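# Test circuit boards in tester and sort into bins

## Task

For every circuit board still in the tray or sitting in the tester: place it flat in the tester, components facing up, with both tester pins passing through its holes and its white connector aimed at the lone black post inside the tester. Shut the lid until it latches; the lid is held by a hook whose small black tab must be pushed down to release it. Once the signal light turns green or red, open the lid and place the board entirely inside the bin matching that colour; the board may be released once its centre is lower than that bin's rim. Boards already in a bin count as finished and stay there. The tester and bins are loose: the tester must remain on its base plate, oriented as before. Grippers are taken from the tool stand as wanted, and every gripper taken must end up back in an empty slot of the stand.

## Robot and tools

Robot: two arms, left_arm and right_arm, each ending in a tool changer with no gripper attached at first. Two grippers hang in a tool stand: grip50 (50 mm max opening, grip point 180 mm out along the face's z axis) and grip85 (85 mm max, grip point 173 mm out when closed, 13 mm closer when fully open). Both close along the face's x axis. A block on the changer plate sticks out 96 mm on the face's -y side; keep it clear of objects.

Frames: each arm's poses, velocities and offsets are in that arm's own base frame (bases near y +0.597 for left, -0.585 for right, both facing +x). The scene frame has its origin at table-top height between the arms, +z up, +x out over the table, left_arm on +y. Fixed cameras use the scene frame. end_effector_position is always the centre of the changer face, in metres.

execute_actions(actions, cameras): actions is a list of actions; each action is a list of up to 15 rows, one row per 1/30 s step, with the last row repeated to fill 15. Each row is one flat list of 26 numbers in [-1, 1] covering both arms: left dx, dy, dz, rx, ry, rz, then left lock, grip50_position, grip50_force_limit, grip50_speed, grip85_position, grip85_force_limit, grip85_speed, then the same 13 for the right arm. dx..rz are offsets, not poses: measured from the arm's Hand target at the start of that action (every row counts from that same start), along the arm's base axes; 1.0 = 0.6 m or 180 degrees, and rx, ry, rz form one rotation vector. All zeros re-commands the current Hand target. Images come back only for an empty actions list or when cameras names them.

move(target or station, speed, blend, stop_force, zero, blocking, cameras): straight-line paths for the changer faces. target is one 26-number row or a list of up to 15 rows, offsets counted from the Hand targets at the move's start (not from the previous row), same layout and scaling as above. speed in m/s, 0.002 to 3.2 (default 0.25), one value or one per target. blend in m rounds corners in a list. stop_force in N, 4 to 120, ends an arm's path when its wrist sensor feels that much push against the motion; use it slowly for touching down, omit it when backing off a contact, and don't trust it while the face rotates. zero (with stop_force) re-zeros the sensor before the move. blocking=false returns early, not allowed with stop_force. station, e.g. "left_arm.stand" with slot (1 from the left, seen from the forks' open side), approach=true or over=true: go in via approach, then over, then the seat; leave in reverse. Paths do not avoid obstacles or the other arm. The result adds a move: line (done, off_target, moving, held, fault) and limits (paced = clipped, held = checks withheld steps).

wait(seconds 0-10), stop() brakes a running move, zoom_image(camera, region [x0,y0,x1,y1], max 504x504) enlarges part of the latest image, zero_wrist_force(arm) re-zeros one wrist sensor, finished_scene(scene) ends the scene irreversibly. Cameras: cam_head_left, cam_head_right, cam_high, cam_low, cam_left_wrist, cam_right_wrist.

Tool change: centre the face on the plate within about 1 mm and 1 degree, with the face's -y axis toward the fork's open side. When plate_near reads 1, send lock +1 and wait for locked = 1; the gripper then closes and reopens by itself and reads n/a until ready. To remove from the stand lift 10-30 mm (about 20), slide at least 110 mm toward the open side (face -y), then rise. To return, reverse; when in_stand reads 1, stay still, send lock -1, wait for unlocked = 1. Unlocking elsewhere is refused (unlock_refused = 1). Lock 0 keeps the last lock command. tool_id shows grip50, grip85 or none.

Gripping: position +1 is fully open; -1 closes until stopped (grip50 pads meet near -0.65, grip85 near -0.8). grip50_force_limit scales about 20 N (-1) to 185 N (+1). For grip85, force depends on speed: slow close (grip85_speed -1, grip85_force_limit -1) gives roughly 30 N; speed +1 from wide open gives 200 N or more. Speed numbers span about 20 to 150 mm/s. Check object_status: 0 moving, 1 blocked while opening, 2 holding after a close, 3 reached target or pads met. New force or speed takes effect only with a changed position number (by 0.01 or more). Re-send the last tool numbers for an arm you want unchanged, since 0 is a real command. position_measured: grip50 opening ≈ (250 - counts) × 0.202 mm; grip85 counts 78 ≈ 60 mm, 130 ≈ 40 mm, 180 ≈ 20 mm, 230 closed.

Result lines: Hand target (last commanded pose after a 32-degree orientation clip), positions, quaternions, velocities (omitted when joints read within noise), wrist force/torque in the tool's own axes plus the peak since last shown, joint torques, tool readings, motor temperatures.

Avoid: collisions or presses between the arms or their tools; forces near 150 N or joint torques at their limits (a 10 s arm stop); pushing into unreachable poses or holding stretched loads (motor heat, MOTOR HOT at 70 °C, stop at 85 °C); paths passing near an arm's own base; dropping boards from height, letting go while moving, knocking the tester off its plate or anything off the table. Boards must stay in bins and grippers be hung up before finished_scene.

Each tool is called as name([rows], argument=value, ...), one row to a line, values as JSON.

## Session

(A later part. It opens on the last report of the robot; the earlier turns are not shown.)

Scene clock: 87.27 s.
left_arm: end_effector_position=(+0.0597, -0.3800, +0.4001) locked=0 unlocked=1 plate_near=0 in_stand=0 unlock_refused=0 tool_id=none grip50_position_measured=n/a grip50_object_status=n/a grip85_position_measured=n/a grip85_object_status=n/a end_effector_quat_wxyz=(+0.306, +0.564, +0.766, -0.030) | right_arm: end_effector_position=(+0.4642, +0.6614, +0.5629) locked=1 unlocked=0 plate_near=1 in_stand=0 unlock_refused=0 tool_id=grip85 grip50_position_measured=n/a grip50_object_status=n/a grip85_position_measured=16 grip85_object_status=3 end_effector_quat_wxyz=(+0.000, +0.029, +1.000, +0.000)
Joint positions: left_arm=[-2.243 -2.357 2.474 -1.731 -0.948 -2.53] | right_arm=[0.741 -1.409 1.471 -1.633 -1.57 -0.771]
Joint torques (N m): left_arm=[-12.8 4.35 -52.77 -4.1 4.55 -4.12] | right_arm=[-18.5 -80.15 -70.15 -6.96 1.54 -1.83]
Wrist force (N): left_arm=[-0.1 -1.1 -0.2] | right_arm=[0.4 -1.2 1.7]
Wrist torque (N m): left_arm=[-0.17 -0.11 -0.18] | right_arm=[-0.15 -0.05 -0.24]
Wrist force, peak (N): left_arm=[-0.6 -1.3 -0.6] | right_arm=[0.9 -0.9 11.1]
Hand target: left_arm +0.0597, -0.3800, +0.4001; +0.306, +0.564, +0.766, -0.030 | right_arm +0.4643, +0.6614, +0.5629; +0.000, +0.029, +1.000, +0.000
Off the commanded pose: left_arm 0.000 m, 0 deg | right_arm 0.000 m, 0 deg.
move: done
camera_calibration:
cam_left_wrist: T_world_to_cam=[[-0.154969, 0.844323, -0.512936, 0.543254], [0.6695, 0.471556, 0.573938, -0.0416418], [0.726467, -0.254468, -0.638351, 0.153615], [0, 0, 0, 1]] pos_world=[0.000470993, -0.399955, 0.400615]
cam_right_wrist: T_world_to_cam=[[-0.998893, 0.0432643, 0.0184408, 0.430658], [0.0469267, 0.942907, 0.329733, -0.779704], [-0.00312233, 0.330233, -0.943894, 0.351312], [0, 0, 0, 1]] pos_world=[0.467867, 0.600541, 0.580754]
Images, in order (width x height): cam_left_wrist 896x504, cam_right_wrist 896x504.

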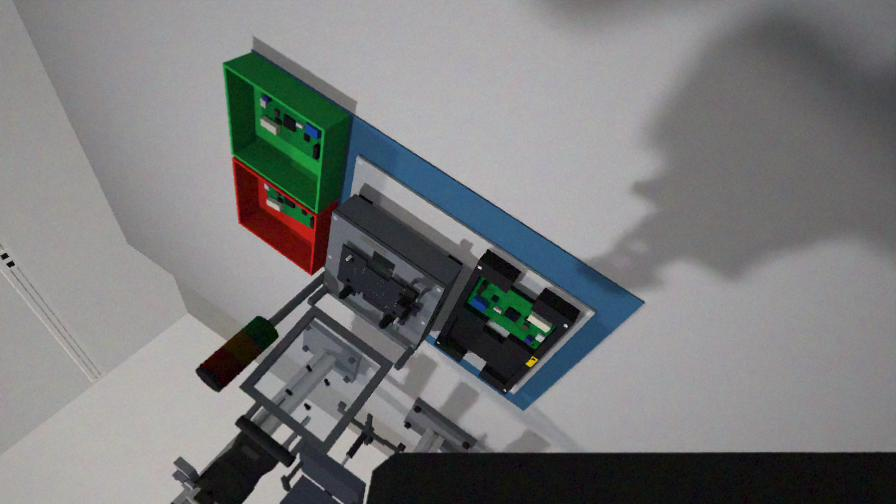

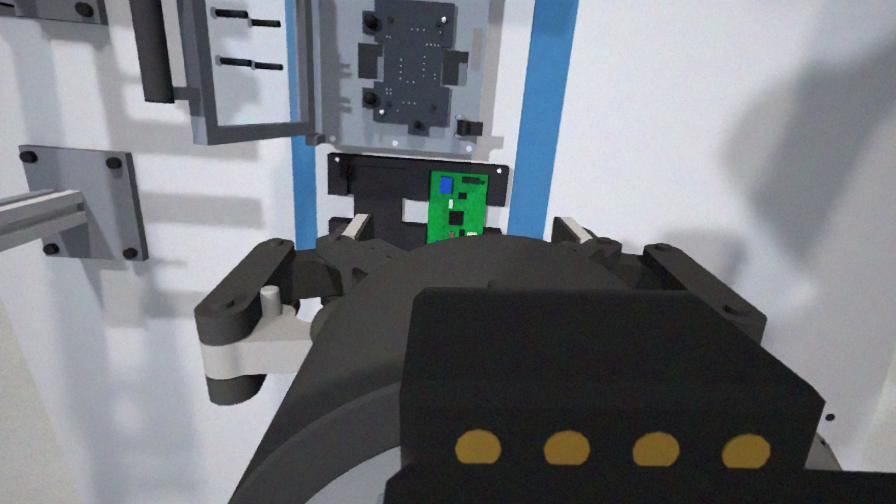

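move([
  [0,0,0,0,0,0,0,1,1,1,1,1,1,0.0012,0.116,-0.338,0,0,-0.0165,0,1,1,1,0.9,-1,-1],
], speed=0.25, cameras=["cam_right_wrist", "cam_left_wrist"])

zoom_image(camera="cam_right_wrist", region=[320, 80, 600, 260])

Scene clock: 103.93 s.
left_arm: end_effector_position=(+0.0597, -0.3800, +0.4001) locked=0 unlocked=1 plate_near=0 in_stand=0 unlock_refused=0 tool_id=none grip50_position_measured=n/a grip50_object_status=n/a grip85_position_measured=n/a grip85_object_status=n/a end_effector_quat_wxyz=(+0.306, +0.564, +0.766, -0.030) | right_arm: end_effector_position=(+0.4649, +0.7310, +0.3602) locked=1 unlocked=0 plate_near=1 in_stand=0 unlock_refused=0 tool_id=grip85 grip50_position_measured=n/a grip50_object_status=n/a grip85_position_measured=16 grip85_object_status=3 end_effector_quat_wxyz=(+0.000, +0.055, +0.998, +0.000)
Joint positions: left_arm=[-2.243 -2.357 2.474 -1.731 -0.948 -2.53] | right_arm=[0.802 -1.241 1.623 -1.953 -1.57 -0.659]
Joint torques (N m): left_arm=[-13.81 2.81 -53.01 -4.25 4.79 -4.01] | right_arm=[-17.11 -89.69 -63.8 -6.16 -0.11 -2.96]
Wrist force (N): left_arm=[-0.1 -1.2 -0.6] | right_arm=[0.6 -0.8 1.3]
Wrist torque (N m): left_arm=[-0.17 -0.11 -0.18] | right_arm=[-0.15 -0.04 -0.19]
Wrist force, peak (N): left_arm=[-0.3 -1.3 -0.6] | right_arm=[1.0 1.1 10.3]
Hand target: left_arm +0.0597, -0.3800, +0.4001; +0.306, +0.564, +0.766, -0.030 | right_arm +0.4650, +0.7310, +0.3601; +0.000, +0.055, +0.998, +0.000
Off the commanded pose: left_arm 0.000 m, 0 deg | right_arm 0.000 m, 0 deg.
move: done
camera_calibration:
cam_left_wrist: T_world_to_cam=[[-0.154969, 0.844323, -0.512936, 0.543254], [0.6695, 0.471556, 0.573938, -0.0416418], [0.726467, -0.254468, -0.638351, 0.153615], [0, 0, 0, 1]] pos_world=[0.000470993, -0.399955, 0.400615]
cam_right_wrist: T_world_to_cam=[[-0.995325, 0.0947925, 0.0185323, 0.392714], [0.095588, 0.939201, 0.329793, -0.7984], [0.0138564, 0.330023, -0.943871, 0.129282], [0, 0, 0, 1]] pos_world=[0.465404, 0.669966, 0.378054]
Images, in order (width x height): cam_left_wrist 896x504, cam_right_wrist 896x504.

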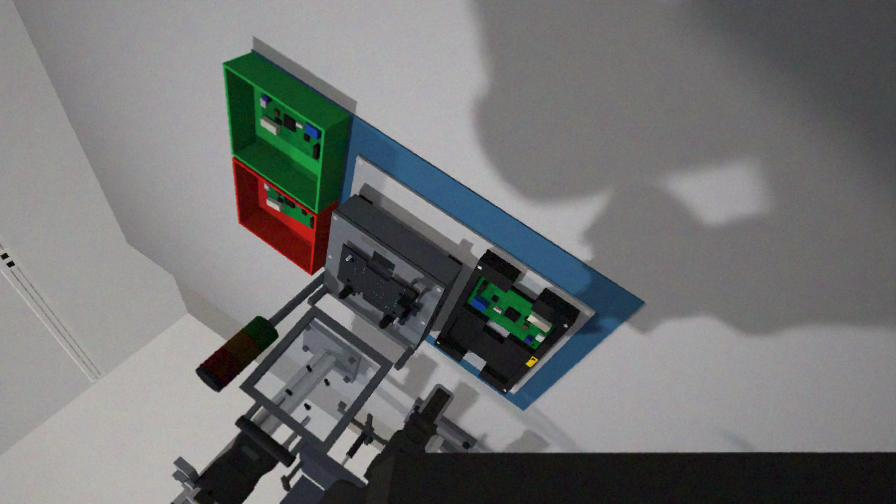

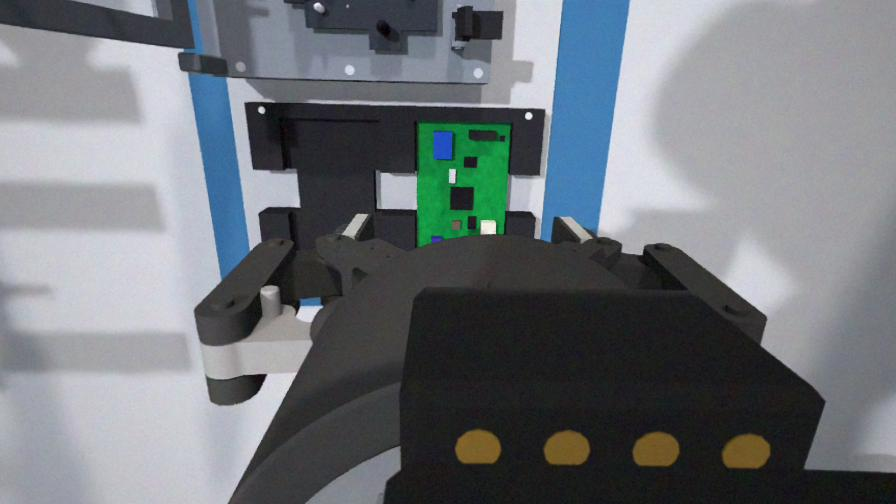

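Scaled by 1.800 from the camera's 896x504 image, which has a finer 1280x720 frame.

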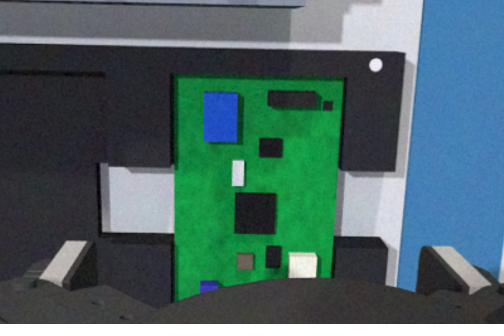

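move([
  [0,0,0,0,0,0,0,1,1,1,1,1,1,-0.0048,0.0112,-0.17,0,0,0,0,1,1,1,0.9,-1,-1],
], speed=0.12, cameras=["cam_right_wrist"])

zoom_image(camera="cam_right_wrist", region=[320, 80, 600, 260])

Scene clock: 117.60 s.
left_arm: end_effector_position=(+0.0597, -0.3800, +0.4001) locked=0 unlocked=1 plate_near=0 in_stand=0 unlock_refused=0 tool_id=none grip50_position_measured=n/a grip50_object_status=n/a grip85_position_measured=n/a grip85_object_status=n/a end_effector_quat_wxyz=(+0.306, +0.564, +0.766, -0.030) | right_arm: end_effector_position=(+0.4621, +0.7377, +0.2581) locked=1 unlocked=0 plate_near=1 in_stand=0 unlock_refused=0 tool_id=grip85 grip50_position_measured=n/a grip50_object_status=n/a grip85_position_measured=16 grip85_object_status=3 end_effector_quat_wxyz=(-0.001, +0.055, +0.998, +0.000)
Joint positions: left_arm=[-2.243 -2.357 2.474 -1.731 -0.948 -2.53] | right_arm=[0.81 -1.16 1.707 -2.118 -1.57 -0.651]
Joint torques (N m): left_arm=[-14.03 5.94 -53.68 -4.61 4.76 -3.89] | right_arm=[8.2 -113.91 -61.39 -3.24 -0.62 0.4]
Wrist force (N): left_arm=[-0.2 -1.0 -0.5] | right_arm=[0.6 -0.7 1.2]
Wrist torque (N m): left_arm=[-0.16 -0.10 -0.19] | right_arm=[-0.11 -0.07 -0.24]
Wrist force, peak (N): left_arm=[-0.5 -1.1 -0.9] | right_arm=[1.1 -1.1 6.8]
Hand target: left_arm +0.0597, -0.3800, +0.4001; +0.306, +0.564, +0.766, -0.030 | right_arm +0.4622, +0.7377, +0.2581; +0.000, +0.055, +0.998, +0.000
Off the commanded pose: left_arm 0.000 m, 0 deg | right_arm 0.000 m, 0 deg.
move: done
camera_calibration:
cam_right_wrist: T_world_to_cam=[[-0.995315, 0.0948915, 0.0185554, 0.391106], [0.0956908, 0.939233, 0.329672, -0.770789], [0.0138552, 0.329903, -0.943913, 0.0308329], [0, 0, 0, 1]] pos_world=[0.462604, 0.676666, 0.275954]
Images, in order (width x height): cam_right_wrist 896x504.

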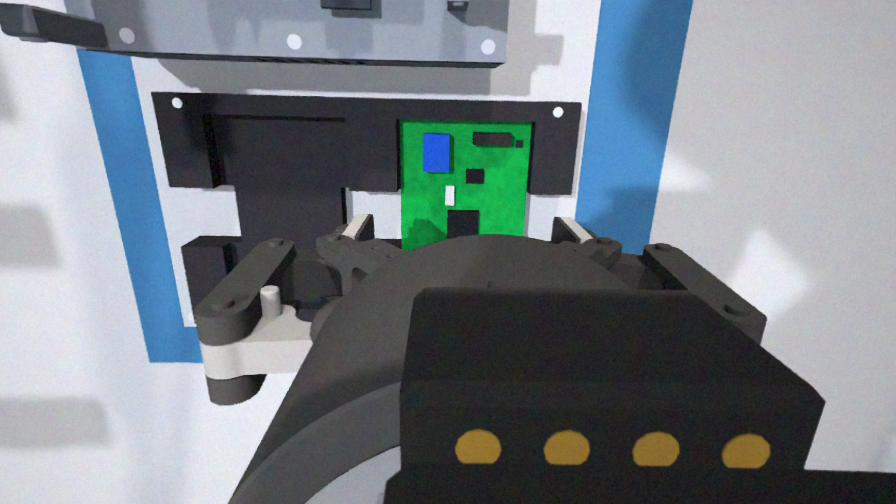

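Scaled by 1.800 from the camera's 896x504 image, which has a finer 1280x720 frame.

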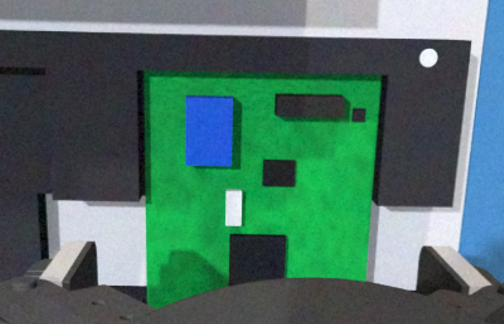

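move([
  [0,0,0,0,0,0,0,1,1,1,1,1,1,0,0,-0.065,0,0,0,0,1,1,1,0.9,-1,-1],
], speed=0.06, stop_force=8, cameras=["cam_right_wrist"])

zoom_image(camera="cam_right_wrist", region=[320, 80, 600, 260])

Scene clock: 123.20 s.
left_arm: end_effector_position=(+0.0597, -0.3800, +0.4001) locked=0 unlocked=1 plate_near=0 in_stand=0 unlock_refused=0 tool_id=none grip50_position_measured=n/a grip50_object_status=n/a grip85_position_measured=n/a grip85_object_status=n/a end_effector_quat_wxyz=(+0.306, +0.564, +0.766, -0.030) | right_arm: end_effector_position=(+0.4622, +0.7377, +0.2191) locked=1 unlocked=0 plate_near=1 in_stand=0 unlock_refused=0 tool_id=grip85 grip50_position_measured=n/a grip50_object_status=n/a grip85_position_measured=16 grip85_object_status=3 end_effector_quat_wxyz=(+0.000, +0.055, +0.998, +0.000)
Joint positions: left_arm=[-2.243 -2.357 2.474 -1.731 -0.948 -2.53] | right_arm=[0.809 -1.125 1.734 -2.18 -1.57 -0.651]
Joint torques (N m): left_arm=[-16.03 4.56 -55.05 -4.66 4.64 -3.48] | right_arm=[-14.54 -117.74 -60.07 -3.56 0.66 -1.39]
Wrist force (N): left_arm=[-0.2 -0.9 -0.4] | right_arm=[0.7 -0.8 1.4]
Wrist torque (N m): left_arm=[-0.15 -0.10 -0.18] | right_arm=[-0.12 -0.05 -0.25]
Wrist force, peak (N): left_arm=[-0.6 -1.2 -0.9] | right_arm=[0.7 -1.0 3.9]
Hand target: left_arm +0.0597, -0.3800, +0.4001; +0.306, +0.564, +0.766, -0.030 | right_arm +0.4622, +0.7377, +0.2191; +0.000, +0.055, +0.998, +0.000
Off the commanded pose: left_arm 0.000 m, 0 deg | right_arm 0.000 m, 0 deg.
move: done
camera_calibration:
cam_right_wrist: T_world_to_cam=[[-0.995313, 0.0949232, 0.0184611, 0.391929], [0.0956895, 0.93923, 0.329681, -0.757941], [0.0139552, 0.329903, -0.943912, -0.00602755], [0, 0, 0, 1]] pos_world=[0.462704, 0.676666, 0.236954]
Images, in order (width x height): cam_right_wrist 896x504.

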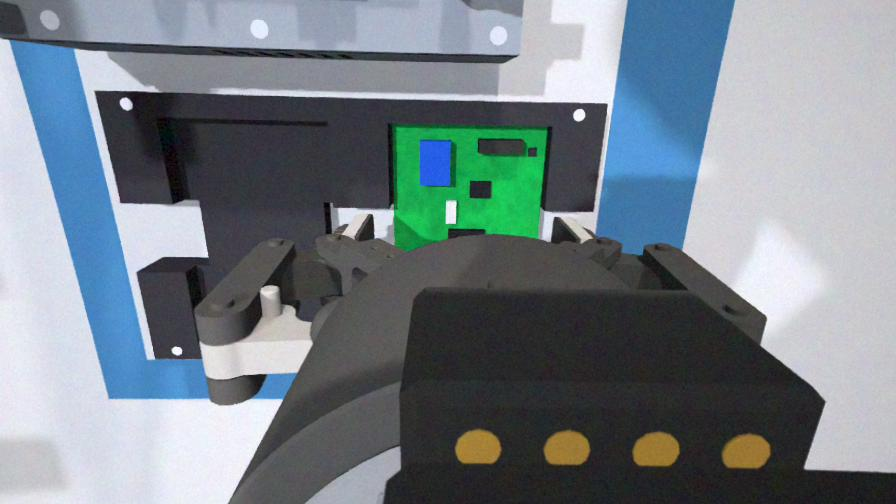

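Scaled by 1.800 from the camera's 896x504 image, which has a finer 1280x720 frame.

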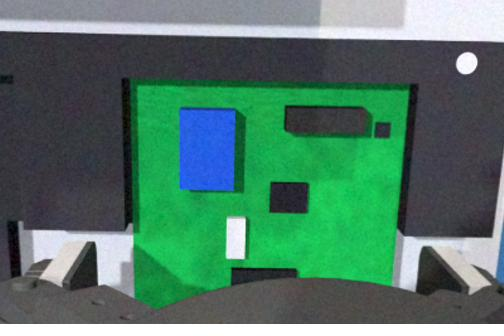

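move([
  [0,0,0,0,0,0,0,1,1,1,1,1,1,-0.0042,0.0005,0,0,0,0,0,1,1,1,0.9,-1,-1],
  [0,0,0,0,0,0,0,1,1,1,1,1,1,-0.0042,0.0005,-0.0368,0,0,0,0,1,1,1,0.9,-1,-1],
], speed=0.03, stop_force=8, cameras=["cam_right_wrist"])

zoom_image(camera="cam_right_wrist", region=[320, 80, 600, 260])

Scene clock: 141.40 s.
left_arm: end_effector_position=(+0.0597, -0.3800, +0.4001) locked=0 unlocked=1 plate_near=0 in_stand=0 unlock_refused=0 tool_id=none grip50_position_measured=n/a grip50_object_status=n/a grip85_position_measured=n/a grip85_object_status=n/a end_effector_quat_wxyz=(+0.306, +0.564, +0.766, -0.030) | right_arm: end_effector_position=(+0.4596, +0.7380, +0.2064) locked=1 unlocked=0 plate_near=1 in_stand=0 unlock_refused=0 tool_id=grip85 grip50_position_measured=n/a grip50_object_status=n/a grip85_position_measured=16 grip85_object_status=3 end_effector_quat_wxyz=(+0.000, +0.055, +0.998, +0.000)
Joint positions: left_arm=[-2.243 -2.357 2.474 -1.731 -0.948 -2.53] | right_arm=[0.812 -1.114 1.745 -2.202 -1.57 -0.649]
Joint torques (N m): left_arm=[-15.72 4.9 -54.74 -4.74 4.47 -3.74] | right_arm=[-1.72 -89.03 -52.47 -7.18 -4.67 0.04]
Wrist force (N): left_arm=[-0.1 -0.9 -0.5] | right_arm=[1.6 7.7 -4.8]
Wrist torque (N m): left_arm=[-0.15 -0.10 -0.18] | right_arm=[-1.55 0.40 0.09]
Wrist force, peak (N): left_arm=[-0.4 -1.4 -0.1] | right_arm=[-2.4 25.0 1.5]
Hand target: left_arm +0.0597, -0.3800, +0.4001; +0.306, +0.564, +0.766, -0.030 | right_arm +0.4596, +0.7380, +0.2064; +0.000, +0.055, +0.998, +0.000 (not the last commanded pose)
Off the commanded pose: left_arm 0.000 m, 0 deg | right_arm 0.009 m, 0 deg.
move: contact (right_arm); path passed 1 of 2 targets
camera_calibration:
cam_right_wrist: T_world_to_cam=[[-0.995313, 0.0949275, 0.0184741, 0.389543], [0.0956961, 0.939188, 0.329801, -0.753755], [0.0139565, 0.330023, -0.94387, -0.0182637], [0, 0, 0, 1]] pos_world=[0.460104, 0.676966, 0.224154]
Images, in order (width x height): cam_right_wrist 896x504.

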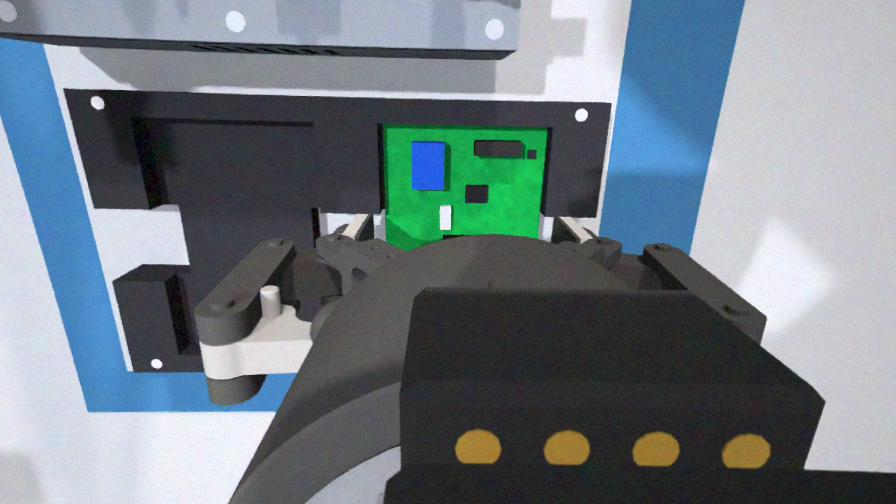

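Scaled by 1.800 from the camera's 896x504 image, which has a finer 1280x720 frame.

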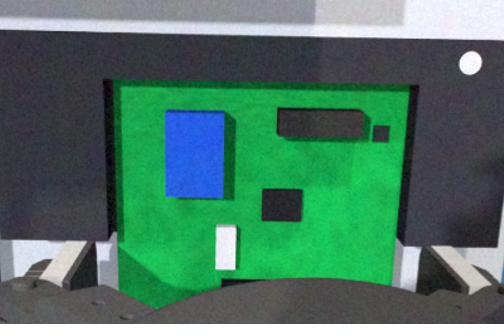

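move([
  [0,0,0,0,0,0,0,1,1,1,1,1,1,0,0,0.008,0,0,0,0,1,1,1,0.9,-1,-1],
  [0,0,0,0,0,0,0,1,1,1,1,1,1,0.0007,0.0067,0.008,0,0,0,0,1,1,1,0.9,-1,-1],
], speed=0.03)

move([
  [0,0,0,0,0,0,0,1,1,1,1,1,1,0,0,-0.0237,0,0,0,0,1,1,1,0.9,-1,-1],
], speed=0.02, stop_force=7, cameras=["cam_right_wrist"])

zoom_image(camera="cam_right_wrist", region=[320, 80, 600, 260])

Scene clock: 147.07 s.
left_arm: end_effector_position=(+0.0597, -0.3800, +0.4001) locked=0 unlocked=1 plate_near=0 in_stand=0 unlock_refused=0 tool_id=none grip50_position_measured=n/a grip50_object_status=n/a grip85_position_measured=n/a grip85_object_status=n/a end_effector_quat_wxyz=(+0.306, +0.564, +0.766, -0.030) | right_arm: end_effector_position=(+0.4601, +0.7422, +0.2112) locked=1 unlocked=0 plate_near=1 in_stand=0 unlock_refused=0 tool_id=grip85 grip50_position_measured=n/a grip50_object_status=n/a grip85_position_measured=16 grip85_object_status=3 end_effector_quat_wxyz=(+0.000, +0.055, +0.998, +0.000)
Joint positions: left_arm=[-2.243 -2.357 2.474 -1.731 -0.948 -2.53] | right_arm=[0.815 -1.113 1.733 -2.191 -1.57 -0.646]
Joint torques (N m): left_arm=[-13.65 6.06 -55.71 -4.54 4.56 -3.58] | right_arm=[-3.78 -118.35 -38.96 -6.95 0.81 -0.79]
Wrist force (N): left_arm=[-0.3 -1.1 -0.6] | right_arm=[0.4 -1.0 1.1]
Wrist torque (N m): left_arm=[-0.16 -0.09 -0.19] | right_arm=[-0.15 -0.04 -0.25]
Wrist force, peak (N): left_arm=[-0.5 -1.3 -0.5] | right_arm=[1.9 7.6 -6.1]
Hand target: left_arm +0.0597, -0.3800, +0.4001; +0.306, +0.564, +0.766, -0.030 | right_arm +0.4600, +0.7421, +0.2112; +0.000, +0.055, +0.998, +0.000
Off the commanded pose: left_arm 0.000 m, 0 deg | right_arm 0.000 m, 0 deg.
move: done

Scene clock: 149.03 s.
left_arm: end_effector_position=(+0.0597, -0.3800, +0.4001) locked=0 unlocked=1 plate_near=0 in_stand=0 unlock_refused=0 tool_id=none grip50_position_measured=n/a grip50_object_status=n/a grip85_position_measured=n/a grip85_object_status=n/a end_effector_quat_wxyz=(+0.306, +0.564, +0.766, -0.030) | right_arm: end_effector_position=(+0.4600, +0.7421, +0.1970) locked=1 unlocked=0 plate_near=1 in_stand=0 unlock_refused=0 tool_id=grip85 grip50_position_measured=n/a grip50_object_status=n/a grip85_position_measured=16 grip85_object_status=3 end_effector_quat_wxyz=(+0.000, +0.055, +0.998, +0.000)
Joint positions: left_arm=[-2.243 -2.357 2.474 -1.731 -0.948 -2.53] | right_arm=[0.815 -1.1 1.742 -2.214 -1.57 -0.646]
Joint torques (N m): left_arm=[-12.12 4.95 -56.7 -4.83 4.71 -3.58] | right_arm=[-15.95 -118.59 -59.21 -3.5 0.88 -1.9]
Wrist force (N): left_arm=[-0.5 -1.3 -0.9] | right_arm=[0.9 -1.3 1.2]
Wrist torque (N m): left_arm=[-0.18 -0.08 -0.18] | right_arm=[-0.16 -0.06 -0.25]
Wrist force, peak (N): left_arm=[-0.5 -1.3 -0.9] | right_arm=[0.7 -1.0 2.2]
Hand target: left_arm +0.0597, -0.3800, +0.4001; +0.306, +0.564, +0.766, -0.030 | right_arm +0.4600, +0.7421, +0.1970; +0.000, +0.055, +0.998, +0.000
Off the commanded pose: left_arm 0.000 m, 0 deg | right_arm 0.000 m, 0 deg.
move: done
camera_calibration:
cam_right_wrist: T_world_to_cam=[[-0.995313, 0.0949266, 0.0184738, 0.389836], [0.0956951, 0.939188, 0.329801, -0.754459], [0.0139565, 0.330023, -0.94387, -0.0284631], [0, 0, 0, 1]] pos_world=[0.460604, 0.680966, 0.214754]
Images, in order (width x height): cam_right_wrist 896x504.

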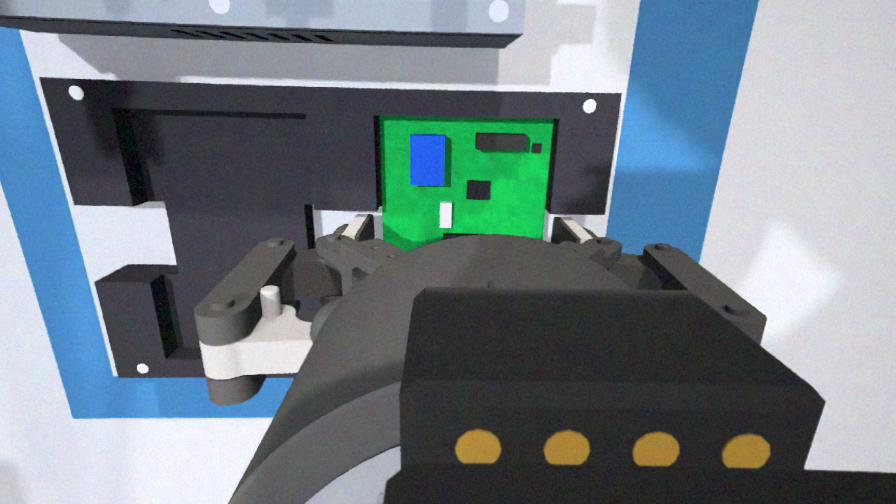

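Scaled by 1.800 from the camera's 896x504 image, which has a finer 1280x720 frame.

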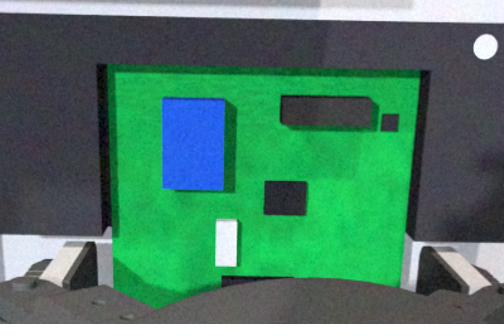

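move([
  [0,0,0,0,0,0,0,1,1,1,1,1,1,-0.0015,0,0,0,0,0,0,1,1,1,-1,-1,-1],
], speed=0.02)

Scene clock: 156.73 s.
left_arm: end_effector_position=(+0.0597, -0.3800, +0.4001) locked=0 unlocked=1 plate_near=0 in_stand=0 unlock_refused=0 tool_id=none grip50_position_measured=n/a grip50_object_status=n/a grip85_position_measured=n/a grip85_object_status=n/a end_effector_quat_wxyz=(+0.306, +0.564, +0.766, -0.030) | right_arm: end_effector_position=(+0.4592, +0.7421, +0.1971) locked=1 unlocked=0 plate_near=1 in_stand=0 unlock_refused=0 tool_id=grip85 grip50_position_measured=n/a grip50_object_status=n/a grip85_position_measured=46 grip85_object_status=2 end_effector_quat_wxyz=(+0.000, +0.055, +0.998, +0.000)
Joint positions: left_arm=[-2.243 -2.357 2.474 -1.731 -0.948 -2.53] | right_arm=[0.815 -1.1 1.743 -2.214 -1.57 -0.645]
Joint torques (N m): left_arm=[-14.09 6.63 -57.34 -4.89 4.44 -3.75] | right_arm=[30.19 -98.75 -35.11 -3.29 3.32 2.25]
Wrist force (N): left_arm=[-0.2 -0.8 -0.3] | right_arm=[-9.9 -6.0 -12.4]
Wrist torque (N m): left_arm=[-0.15 -0.10 -0.18] | right_arm=[0.82 -2.15 -0.15]
Wrist force, peak (N): left_arm=[0.3 -1.3 -0.7] | right_arm=[-10.2 -6.3 -13.1]
Hand target: left_arm +0.0597, -0.3800, +0.4001; +0.306, +0.564, +0.766, -0.030 | right_arm +0.4591, +0.7421, +0.1970; +0.000, +0.055, +0.998, +0.000
Off the commanded pose: left_arm 0.000 m, 0 deg | right_arm 0.000 m, 0 deg.
move: done

move([
  [0,0,0,0,0,0,0,1,1,1,1,1,1,0,0,0.04,0,0,0,0,1,1,1,-1,-1,-1],
  [0,0,0,0,0,0,0,1,1,1,1,1,1,0,0,0.2717,0,0,0,0,1,1,1,-1,-1,-1],
], speed=[0.02, 0.12], blend=0.003, cameras=["cam_right_wrist", "cam_left_wrist"])

zoom_image(camera="cam_right_wrist", region=[340, 60, 620, 250])

Scene clock: 163.33 s.
left_arm: end_effector_position=(+0.0597, -0.3800, +0.4001) locked=0 unlocked=1 plate_near=0 in_stand=0 unlock_refused=0 tool_id=none grip50_position_measured=n/a grip50_object_status=n/a grip85_position_measured=n/a grip85_object_status=n/a end_effector_quat_wxyz=(+0.306, +0.564, +0.766, -0.030) | right_arm: end_effector_position=(+0.4591, +0.7421, +0.3600) locked=1 unlocked=0 plate_near=1 in_stand=0 unlock_refused=0 tool_id=grip85 grip50_position_measured=n/a grip50_object_status=n/a grip85_position_measured=46 grip85_object_status=2 end_effector_quat_wxyz=(+0.000, +0.055, +0.998, +0.000)
Joint positions: left_arm=[-2.243 -2.357 2.474 -1.731 -0.948 -2.53] | right_arm=[0.816 -1.231 1.61 -1.95 -1.57 -0.645]
Joint torques (N m): left_arm=[-13.5 5.12 -57.76 -4.94 4.9 -3.36] | right_arm=[-15.7 -92.83 -46.43 -11.24 -0.93 -0.31]
Wrist force (N): left_arm=[-0.3 -1.1 -0.6] | right_arm=[0.5 -0.7 2.1]
Wrist torque (N m): left_arm=[-0.16 -0.09 -0.18] | right_arm=[-0.13 -0.05 -0.27]
Wrist force, peak (N): left_arm=[-0.4 -1.2 -1.0] | right_arm=[-24.1 -1.0 8.7]
Hand target: left_arm +0.0597, -0.3800, +0.4001; +0.306, +0.564, +0.766, -0.030 | right_arm +0.4591, +0.7421, +0.3600; +0.000, +0.055, +0.998, +0.000
Off the commanded pose: left_arm 0.000 m, 0 deg | right_arm 0.000 m, 0 deg.
move: done
camera_calibration:
cam_left_wrist: T_world_to_cam=[[-0.154969, 0.844323, -0.512936, 0.543254], [0.6695, 0.471556, 0.573938, -0.0416418], [0.726467, -0.254468, -0.638351, 0.153615], [0, 0, 0, 1]] pos_world=[0.000470993, -0.399955, 0.400615]
cam_right_wrist: T_world_to_cam=[[-0.995311, 0.0949593, 0.0183798, 0.38594], [0.0956948, 0.939185, 0.32981, -0.808164], [0.0140565, 0.330023, -0.943868, 0.125448], [0, 0, 0, 1]] pos_world=[0.459704, 0.680966, 0.377854]
Images, in order (width x height): cam_left_wrist 896x504, cam_right_wrist 896x504.

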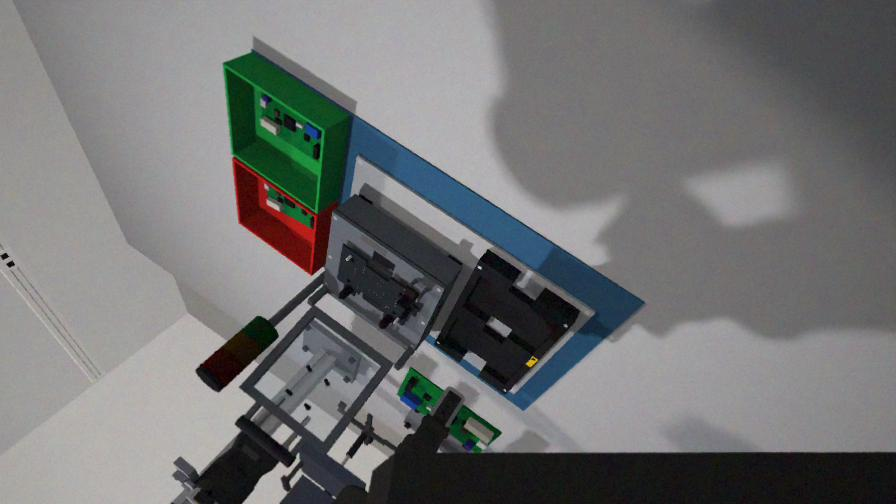

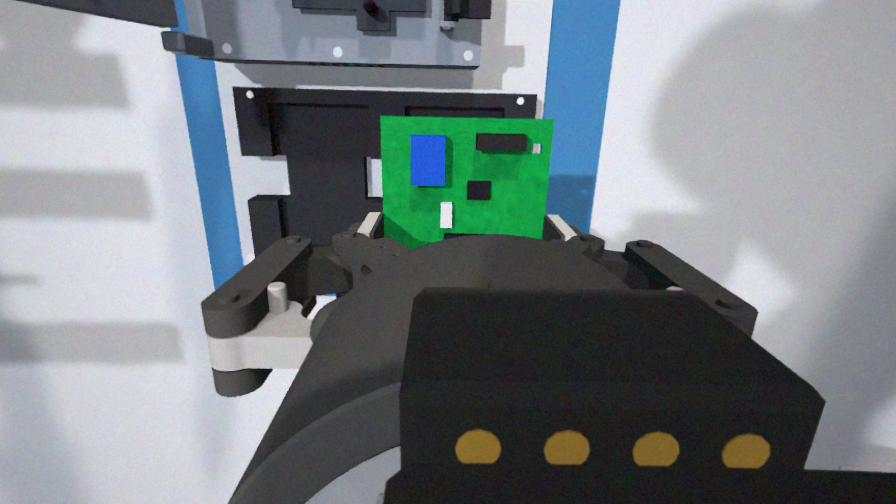

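Scaled by 1.800 from the camera's 896x504 image, which has a finer 1280x720 frame.

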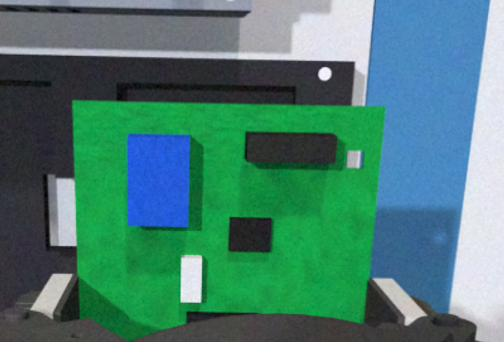

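move([
  [0,0,0,0,0,0,0,1,1,1,1,1,1,0.0727,-0.2915,0,0,0,0,0,1,1,1,-1,-1,-1],
], speed=0.15, cameras=["cam_right_wrist", "cam_left_wrist"])

zoom_image(camera="cam_right_wrist", region=[340, 60, 620, 250])

zoom_image(camera="cam_left_wrist", region=[290, 180, 490, 380])

Scene clock: 196.20 s.
left_arm: end_effector_position=(+0.0597, -0.3800, +0.4001) locked=0 unlocked=1 plate_near=0 in_stand=0 unlock_refused=0 tool_id=none grip50_position_measured=n/a grip50_object_status=n/a grip85_position_measured=n/a grip85_object_status=n/a end_effector_quat_wxyz=(+0.306, +0.564, +0.766, -0.030) | right_arm: end_effector_position=(+0.5028, +0.5671, +0.3599) locked=1 unlocked=0 plate_near=1 in_stand=0 unlock_refused=0 tool_id=grip85 grip50_position_measured=n/a grip50_object_status=n/a grip85_position_measured=46 grip85_object_status=2 end_effector_quat_wxyz=(+0.000, +0.055, +0.998, +0.000)
Joint positions: left_arm=[-2.243 -2.357 2.474 -1.731 -0.948 -2.53] | right_arm=[0.613 -1.41 1.84 -2.001 -1.57 -0.847]
Joint torques (N m): left_arm=[-13.13 4.44 -57.83 -5.42 4.21 -4.04] | right_arm=[21.66 -73.56 -65.17 -5.68 1.41 2.73]
Wrist force (N): left_arm=[-0.3 -1.1 -0.5] | right_arm=[0.9 -1.0 1.8]
Wrist torque (N m): left_arm=[-0.17 -0.09 -0.18] | right_arm=[-0.18 -0.10 -0.24]
Wrist force, peak (N): left_arm=[-0.7 -1.3 -0.8] | right_arm=[-2.4 -6.6 1.9]
Hand target: left_arm +0.0597, -0.3800, +0.4001; +0.306, +0.564, +0.766, -0.030 | right_arm +0.5027, +0.5672, +0.3600; +0.000, +0.055, +0.998, +0.000
Off the commanded pose: left_arm 0.000 m, 0 deg | right_arm 0.000 m, 0 deg.
move: done
camera_calibration:
cam_left_wrist: T_world_to_cam=[[-0.154969, 0.844323, -0.512936, 0.543254], [0.6695, 0.471556, 0.573938, -0.0416418], [0.726467, -0.254468, -0.638351, 0.153615], [0, 0, 0, 1]] pos_world=[0.000470993, -0.399955, 0.400615]
cam_right_wrist: T_world_to_cam=[[-0.99531, 0.094992, 0.0182858, 0.445964], [0.0956945, 0.939182, 0.329819, -0.648042], [0.0141565, 0.330022, -0.943867, 0.182411], [0, 0, 0, 1]] pos_world=[0.503304, 0.506066, 0.377754]
Images, in order (width x height): cam_left_wrist 896x504, cam_right_wrist 896x504.

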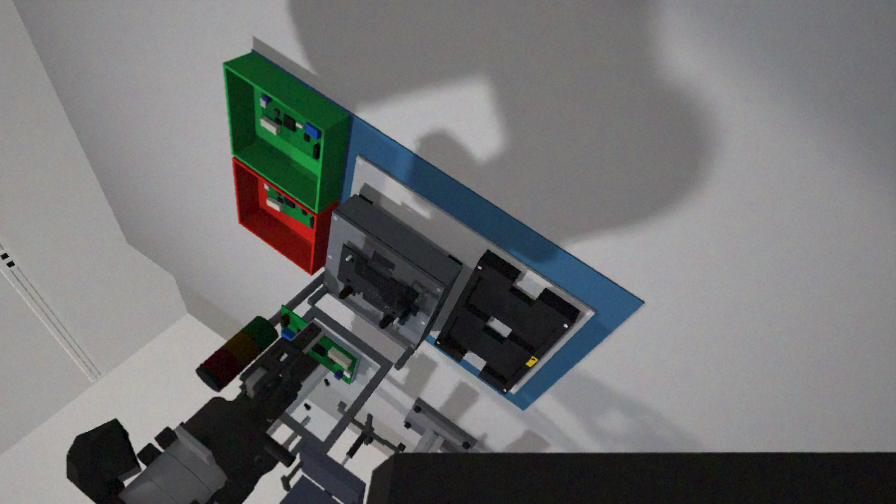

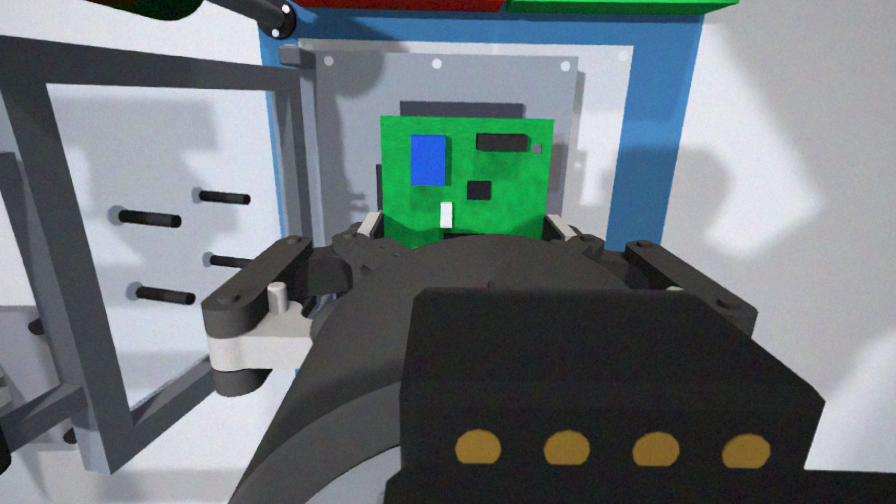

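Scaled by 1.800 from the camera's 896x504 image, which has a finer 1280x720 frame.

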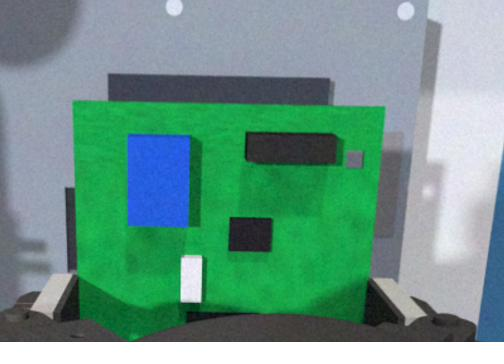

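Scaled by 2.520 from the camera's 896x504 image, which has a finer 1280x720 frame.

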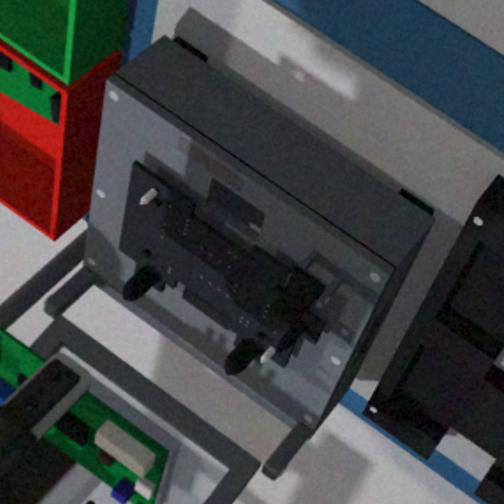

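move([
  [0,0,0,0,0,0,0,1,1,1,1,1,1,-0.0040,-0.002,0,0,0,-0.001,0,1,1,1,-1,-1,-1],
  [0,0,0,0,0,0,0,1,1,1,1,1,1,-0.0040,-0.002,-0.15,0,0,-0.001,0,1,1,1,-1,-1,-1],
], speed=0.08, blend=0.002, cameras=["cam_right_wrist"])

zoom_image(camera="cam_right_wrist", region=[510, 125, 566, 165])

zoom_image(camera="cam_right_wrist", region=[340, 60, 620, 250])

Scene clock: 206.83 s.
left_arm: end_effector_position=(+0.0597, -0.3800, +0.4001) locked=0 unlocked=1 plate_near=0 in_stand=0 unlock_refused=0 tool_id=none grip50_position_measured=n/a grip50_object_status=n/a grip85_position_measured=n/a grip85_object_status=n/a end_effector_quat_wxyz=(+0.306, +0.564, +0.766, -0.030) | right_arm: end_effector_position=(+0.5003, +0.5659, +0.2698) locked=1 unlocked=0 plate_near=1 in_stand=0 unlock_refused=0 tool_id=grip85 grip50_position_measured=n/a grip50_object_status=n/a grip85_position_measured=46 grip85_object_status=2 end_effector_quat_wxyz=(+0.000, +0.057, +0.998, +0.000) end_effector_velocity=(+0.000, +0.000, +0.002) end_effector_angular_velocity=(+0.000, +0.001, +0.000)
Joint positions: left_arm=[-2.243 -2.357 2.474 -1.731 -0.948 -2.53] | right_arm=[0.614 -1.338 1.932 -2.165 -1.57 -0.843]
Joint velocities: left_arm=[within noise] | right_arm=[0 -0.001 -0.003 0.005 0.001 0]
Joint torques (N m): left_arm=[-12.74 5 -59.1 -5.33 4.64 -3.34] | right_arm=[-16.4 -94.32 -62.05 -3.92 0.83 -2.74]
Wrist force (N): left_arm=[-0.4 -0.9 -0.4] | right_arm=[0.3 -1.5 1.5]
Wrist torque (N m): left_arm=[-0.16 -0.09 -0.18] | right_arm=[-0.21 -0.03 -0.26]
Wrist force, peak (N): left_arm=[-0.4 -1.4 -0.5] | right_arm=[0.6 -1.5 5.9]
Hand target: left_arm +0.0597, -0.3800, +0.4001; +0.306, +0.564, +0.766, -0.030 | right_arm +0.5003, +0.5660, +0.2700; +0.000, +0.057, +0.998, +0.000
Off the commanded pose: left_arm 0.000 m, 0 deg | right_arm 0.000 m, 0 deg.
move: done; blend cut to 0.0013 m at target 1
camera_calibration:
cam_right_wrist: T_world_to_cam=[[-0.995016, 0.0979876, 0.0184806, 0.443324], [0.0985862, 0.938899, 0.329772, -0.618238], [0.0149621, 0.32995, -0.94388, 0.0974377], [0, 0, 0, 1]] pos_world=[0.500606, 0.504874, 0.287654]
Images, in order (width x height): cam_right_wrist 896x504.

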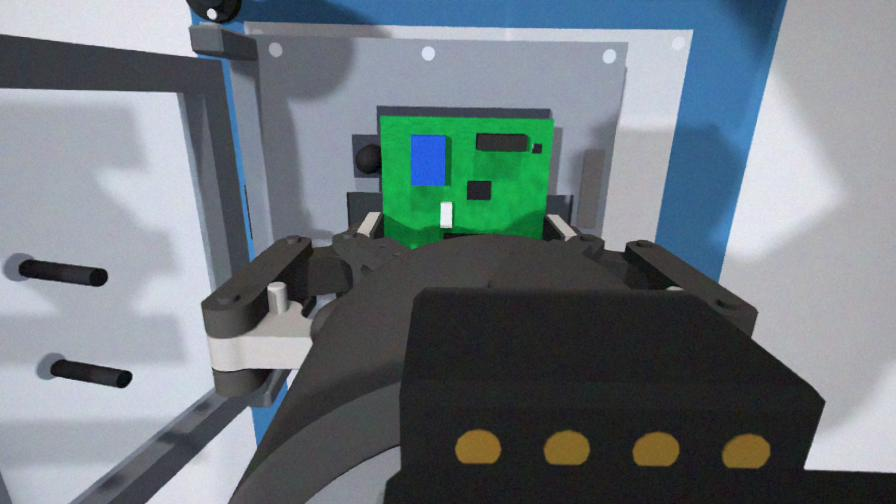

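Scaled by 9.000 from the camera's 896x504 image, which has a finer 1280x720 frame.

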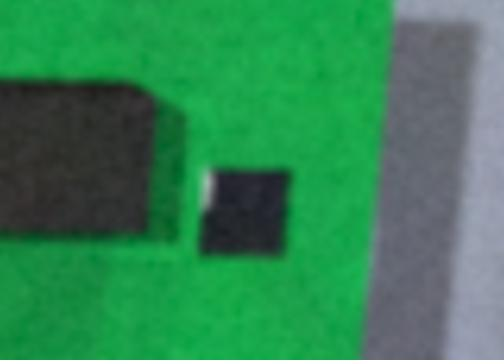

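Scaled by 1.800 from the camera's 896x504 image, which has a finer 1280x720 frame.

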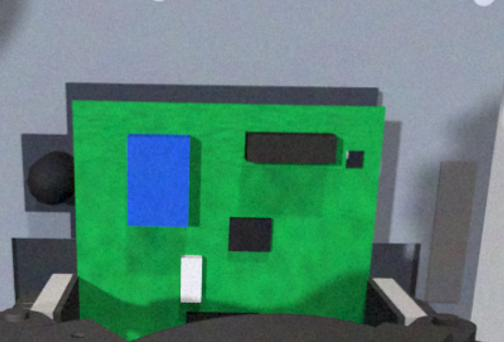

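move([
  [0,0,0,0,0,0,0,1,1,1,1,1,1,-0.0007,0,-0.0142,0,0,0,0,1,1,1,-1,-1,-1],
], speed=0.03, stop_force=6, cameras=["cam_right_wrist"])

zoom_image(camera="cam_right_wrist", region=[510, 125, 566, 165])

Scene clock: 215.40 s.
left_arm: end_effector_position=(+0.0597, -0.3800, +0.4001) locked=0 unlocked=1 plate_near=0 in_stand=0 unlock_refused=0 tool_id=none grip50_position_measured=n/a grip50_object_status=n/a grip85_position_measured=n/a grip85_object_status=n/a end_effector_quat_wxyz=(+0.306, +0.564, +0.766, -0.030) | right_arm: end_effector_position=(+0.4999, +0.5660, +0.2615) locked=1 unlocked=0 plate_near=1 in_stand=0 unlock_refused=0 tool_id=grip85 grip50_position_measured=n/a grip50_object_status=n/a grip85_position_measured=46 grip85_object_status=2 end_effector_quat_wxyz=(+0.000, +0.057, +0.998, +0.000)
Joint positions: left_arm=[-2.243 -2.357 2.474 -1.731 -0.948 -2.53] | right_arm=[0.614 -1.33 1.939 -2.18 -1.57 -0.843]
Joint torques (N m): left_arm=[-13.52 2.53 -58.7 -5.16 4.6 -3.27] | right_arm=[20.24 -96.68 -60.8 -3.6 0.88 2.88]
Wrist force (N): left_arm=[-0.2 -0.8 -0.6] | right_arm=[0.7 -1.5 2.0]
Wrist torque (N m): left_arm=[-0.15 -0.10 -0.19] | right_arm=[-0.22 -0.05 -0.26]
Wrist force, peak (N): left_arm=[-0.2 -1.3 -0.7] | right_arm=[0.4 -1.7 3.0]
Hand target: left_arm +0.0597, -0.3800, +0.4001; +0.306, +0.564, +0.766, -0.030 | right_arm +0.4999, +0.5660, +0.2615; +0.000, +0.057, +0.998, +0.000
Off the commanded pose: left_arm 0.000 m, 0 deg | right_arm 0.000 m, 0 deg.
move: done
camera_calibration:
cam_right_wrist: T_world_to_cam=[[-0.995004, 0.0981219, 0.0184222, 0.443123], [0.0986936, 0.938885, 0.32978, -0.615488], [0.0150623, 0.32995, -0.943878, 0.0894626], [0, 0, 0, 1]] pos_world=[0.500306, 0.504874, 0.279254]
Images, in order (width x height): cam_right_wrist 896x504.

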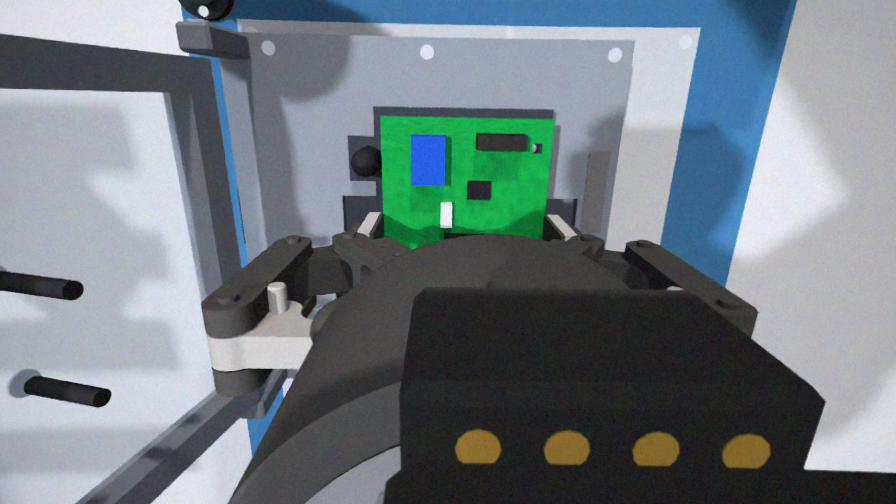

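Scaled by 9.000 from the camera's 896x504 image, which has a finer 1280x720 frame.

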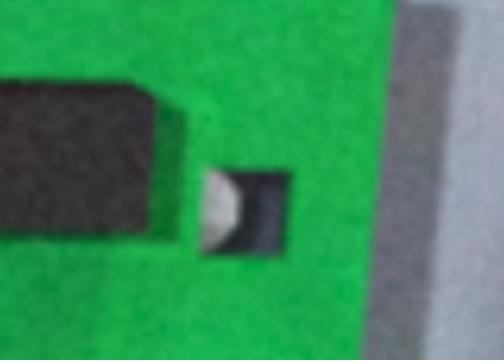

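move([
  [0,0,0,0,0,0,0,1,1,1,1,1,1,0.0006,0.0006,0,0,0,0,0,1,1,1,-1,-1,-1],
  [0,0,0,0,0,0,0,1,1,1,1,1,1,0.0006,0.0006,-0.0117,0,0,0,0,1,1,1,-1,-1,-1],
], speed=0.015, stop_force=6, cameras=["cam_right_wrist"])

zoom_image(camera="cam_right_wrist", region=[510, 125, 566, 165])

Scene clock: 220.40 s.
left_arm: end_effector_position=(+0.0597, -0.3800, +0.4001) locked=0 unlocked=1 plate_near=0 in_stand=0 unlock_refused=0 tool_id=none grip50_position_measured=n/a grip50_object_status=n/a grip85_position_measured=n/a grip85_object_status=n/a end_effector_quat_wxyz=(+0.306, +0.564, +0.766, -0.030) | right_arm: end_effector_position=(+0.5003, +0.5664, +0.2552) locked=1 unlocked=0 plate_near=1 in_stand=0 unlock_refused=0 tool_id=grip85 grip50_position_measured=n/a grip50_object_status=n/a grip85_position_measured=46 grip85_object_status=2 end_effector_quat_wxyz=(+0.000, +0.057, +0.998, +0.000)
Joint positions: left_arm=[-2.243 -2.357 2.474 -1.731 -0.948 -2.53] | right_arm=[0.614 -1.323 1.943 -2.191 -1.57 -0.843]
Joint torques (N m): left_arm=[-10.49 4.21 -60.6 -5.47 4.76 -3.72] | right_arm=[17.69 -98.89 -56.47 -1.38 0.66 2.16]
Wrist force (N): left_arm=[-0.1 -1.1 -0.7] | right_arm=[-4.5 5.5 4.5]
Wrist torque (N m): left_arm=[-0.17 -0.10 -0.19] | right_arm=[-1.27 -0.85 -0.24]
Wrist force, peak (N): left_arm=[-0.5 -1.0 -1.0] | right_arm=[-5.9 6.5 5.8]
Hand target: left_arm +0.0597, -0.3800, +0.4001; +0.306, +0.564, +0.766, -0.030 | right_arm +0.5003, +0.5664, +0.2552; +0.000, +0.057, +0.998, +0.000 (not the last commanded pose)
Off the commanded pose: left_arm 0.000 m, 0 deg | right_arm 0.001 m, 0 deg.
move: contact (right_arm); path passed 1 of 2 targets
camera_calibration:
cam_right_wrist: T_world_to_cam=[[-0.995013, 0.0980522, 0.0183138, 0.443667], [0.098589, 0.93883, 0.329968, -0.613796], [0.0151606, 0.330127, -0.943815, 0.083222], [0, 0, 0, 1]] pos_world=[0.500706, 0.505274, 0.272954]
Images, in order (width x height): cam_right_wrist 896x504.

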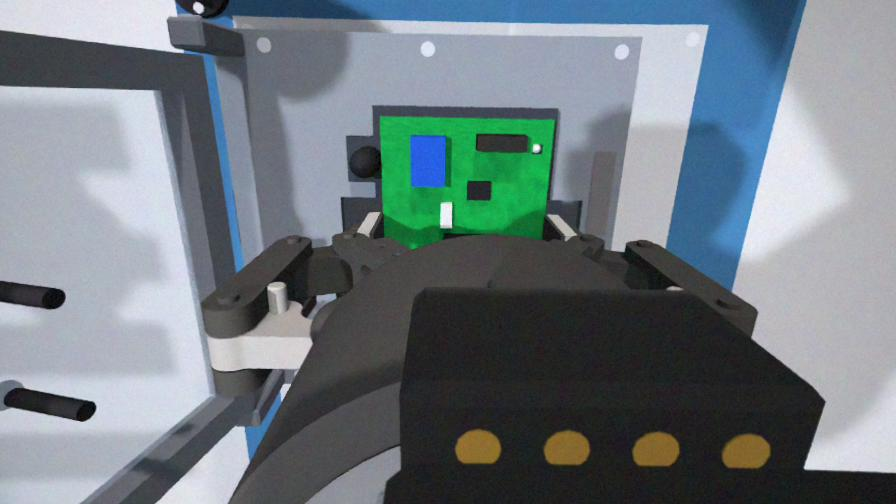

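Scaled by 9.000 from the camera's 896x504 image, which has a finer 1280x720 frame.

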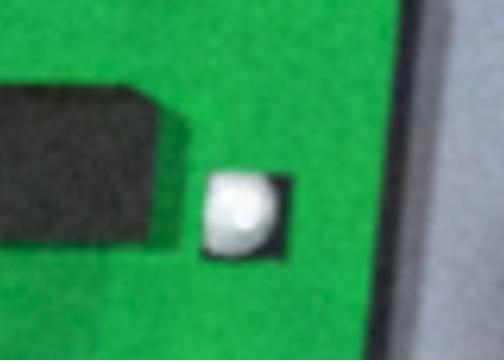

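move([
  [0,0,0,0,0,0,0,1,1,1,1,1,1,0.0006,0.0006,0,0,0,0,0,1,1,1,-1,-1,-1],
], speed=0.01)

Scene clock: 224.23 s.
left_arm: end_effector_position=(+0.0597, -0.3800, +0.4001) locked=0 unlocked=1 plate_near=0 in_stand=0 unlock_refused=0 tool_id=none grip50_position_measured=n/a grip50_object_status=n/a grip85_position_measured=n/a grip85_object_status=n/a end_effector_quat_wxyz=(+0.306, +0.564, +0.766, -0.030) | right_arm: end_effector_position=(+0.5007, +0.5667, +0.2552) locked=1 unlocked=0 plate_near=1 in_stand=0 unlock_refused=0 tool_id=grip85 grip50_position_measured=n/a grip50_object_status=n/a grip85_position_measured=46 grip85_object_status=2 end_effector_quat_wxyz=(+0.000, +0.057, +0.998, +0.000)
Joint positions: left_arm=[-2.243 -2.357 2.474 -1.731 -0.948 -2.53] | right_arm=[0.614 -1.322 1.942 -2.191 -1.57 -0.843]
Joint torques (N m): left_arm=[-12.06 4.9 -60.05 -5.57 4.39 -3.5] | right_arm=[21.42 -73.38 -59.58 -4.43 0.82 2.69]
Wrist force (N): left_arm=[-0.4 -0.8 -0.3] | right_arm=[0.9 -4.3 -0.6]
Wrist torque (N m): left_arm=[-0.15 -0.09 -0.18] | right_arm=[0.37 0.00 -0.28]
Wrist force, peak (N): left_arm=[-0.6 -1.2 -0.7] | right_arm=[-4.4 5.8 5.4]
Hand target: left_arm +0.0597, -0.3800, +0.4001; +0.306, +0.564, +0.766, -0.030 | right_arm +0.5007, +0.5667, +0.2552; +0.000, +0.057, +0.998, +0.000
Off the commanded pose: left_arm 0.000 m, 0 deg | right_arm 0.000 m, 0 deg.
move: done


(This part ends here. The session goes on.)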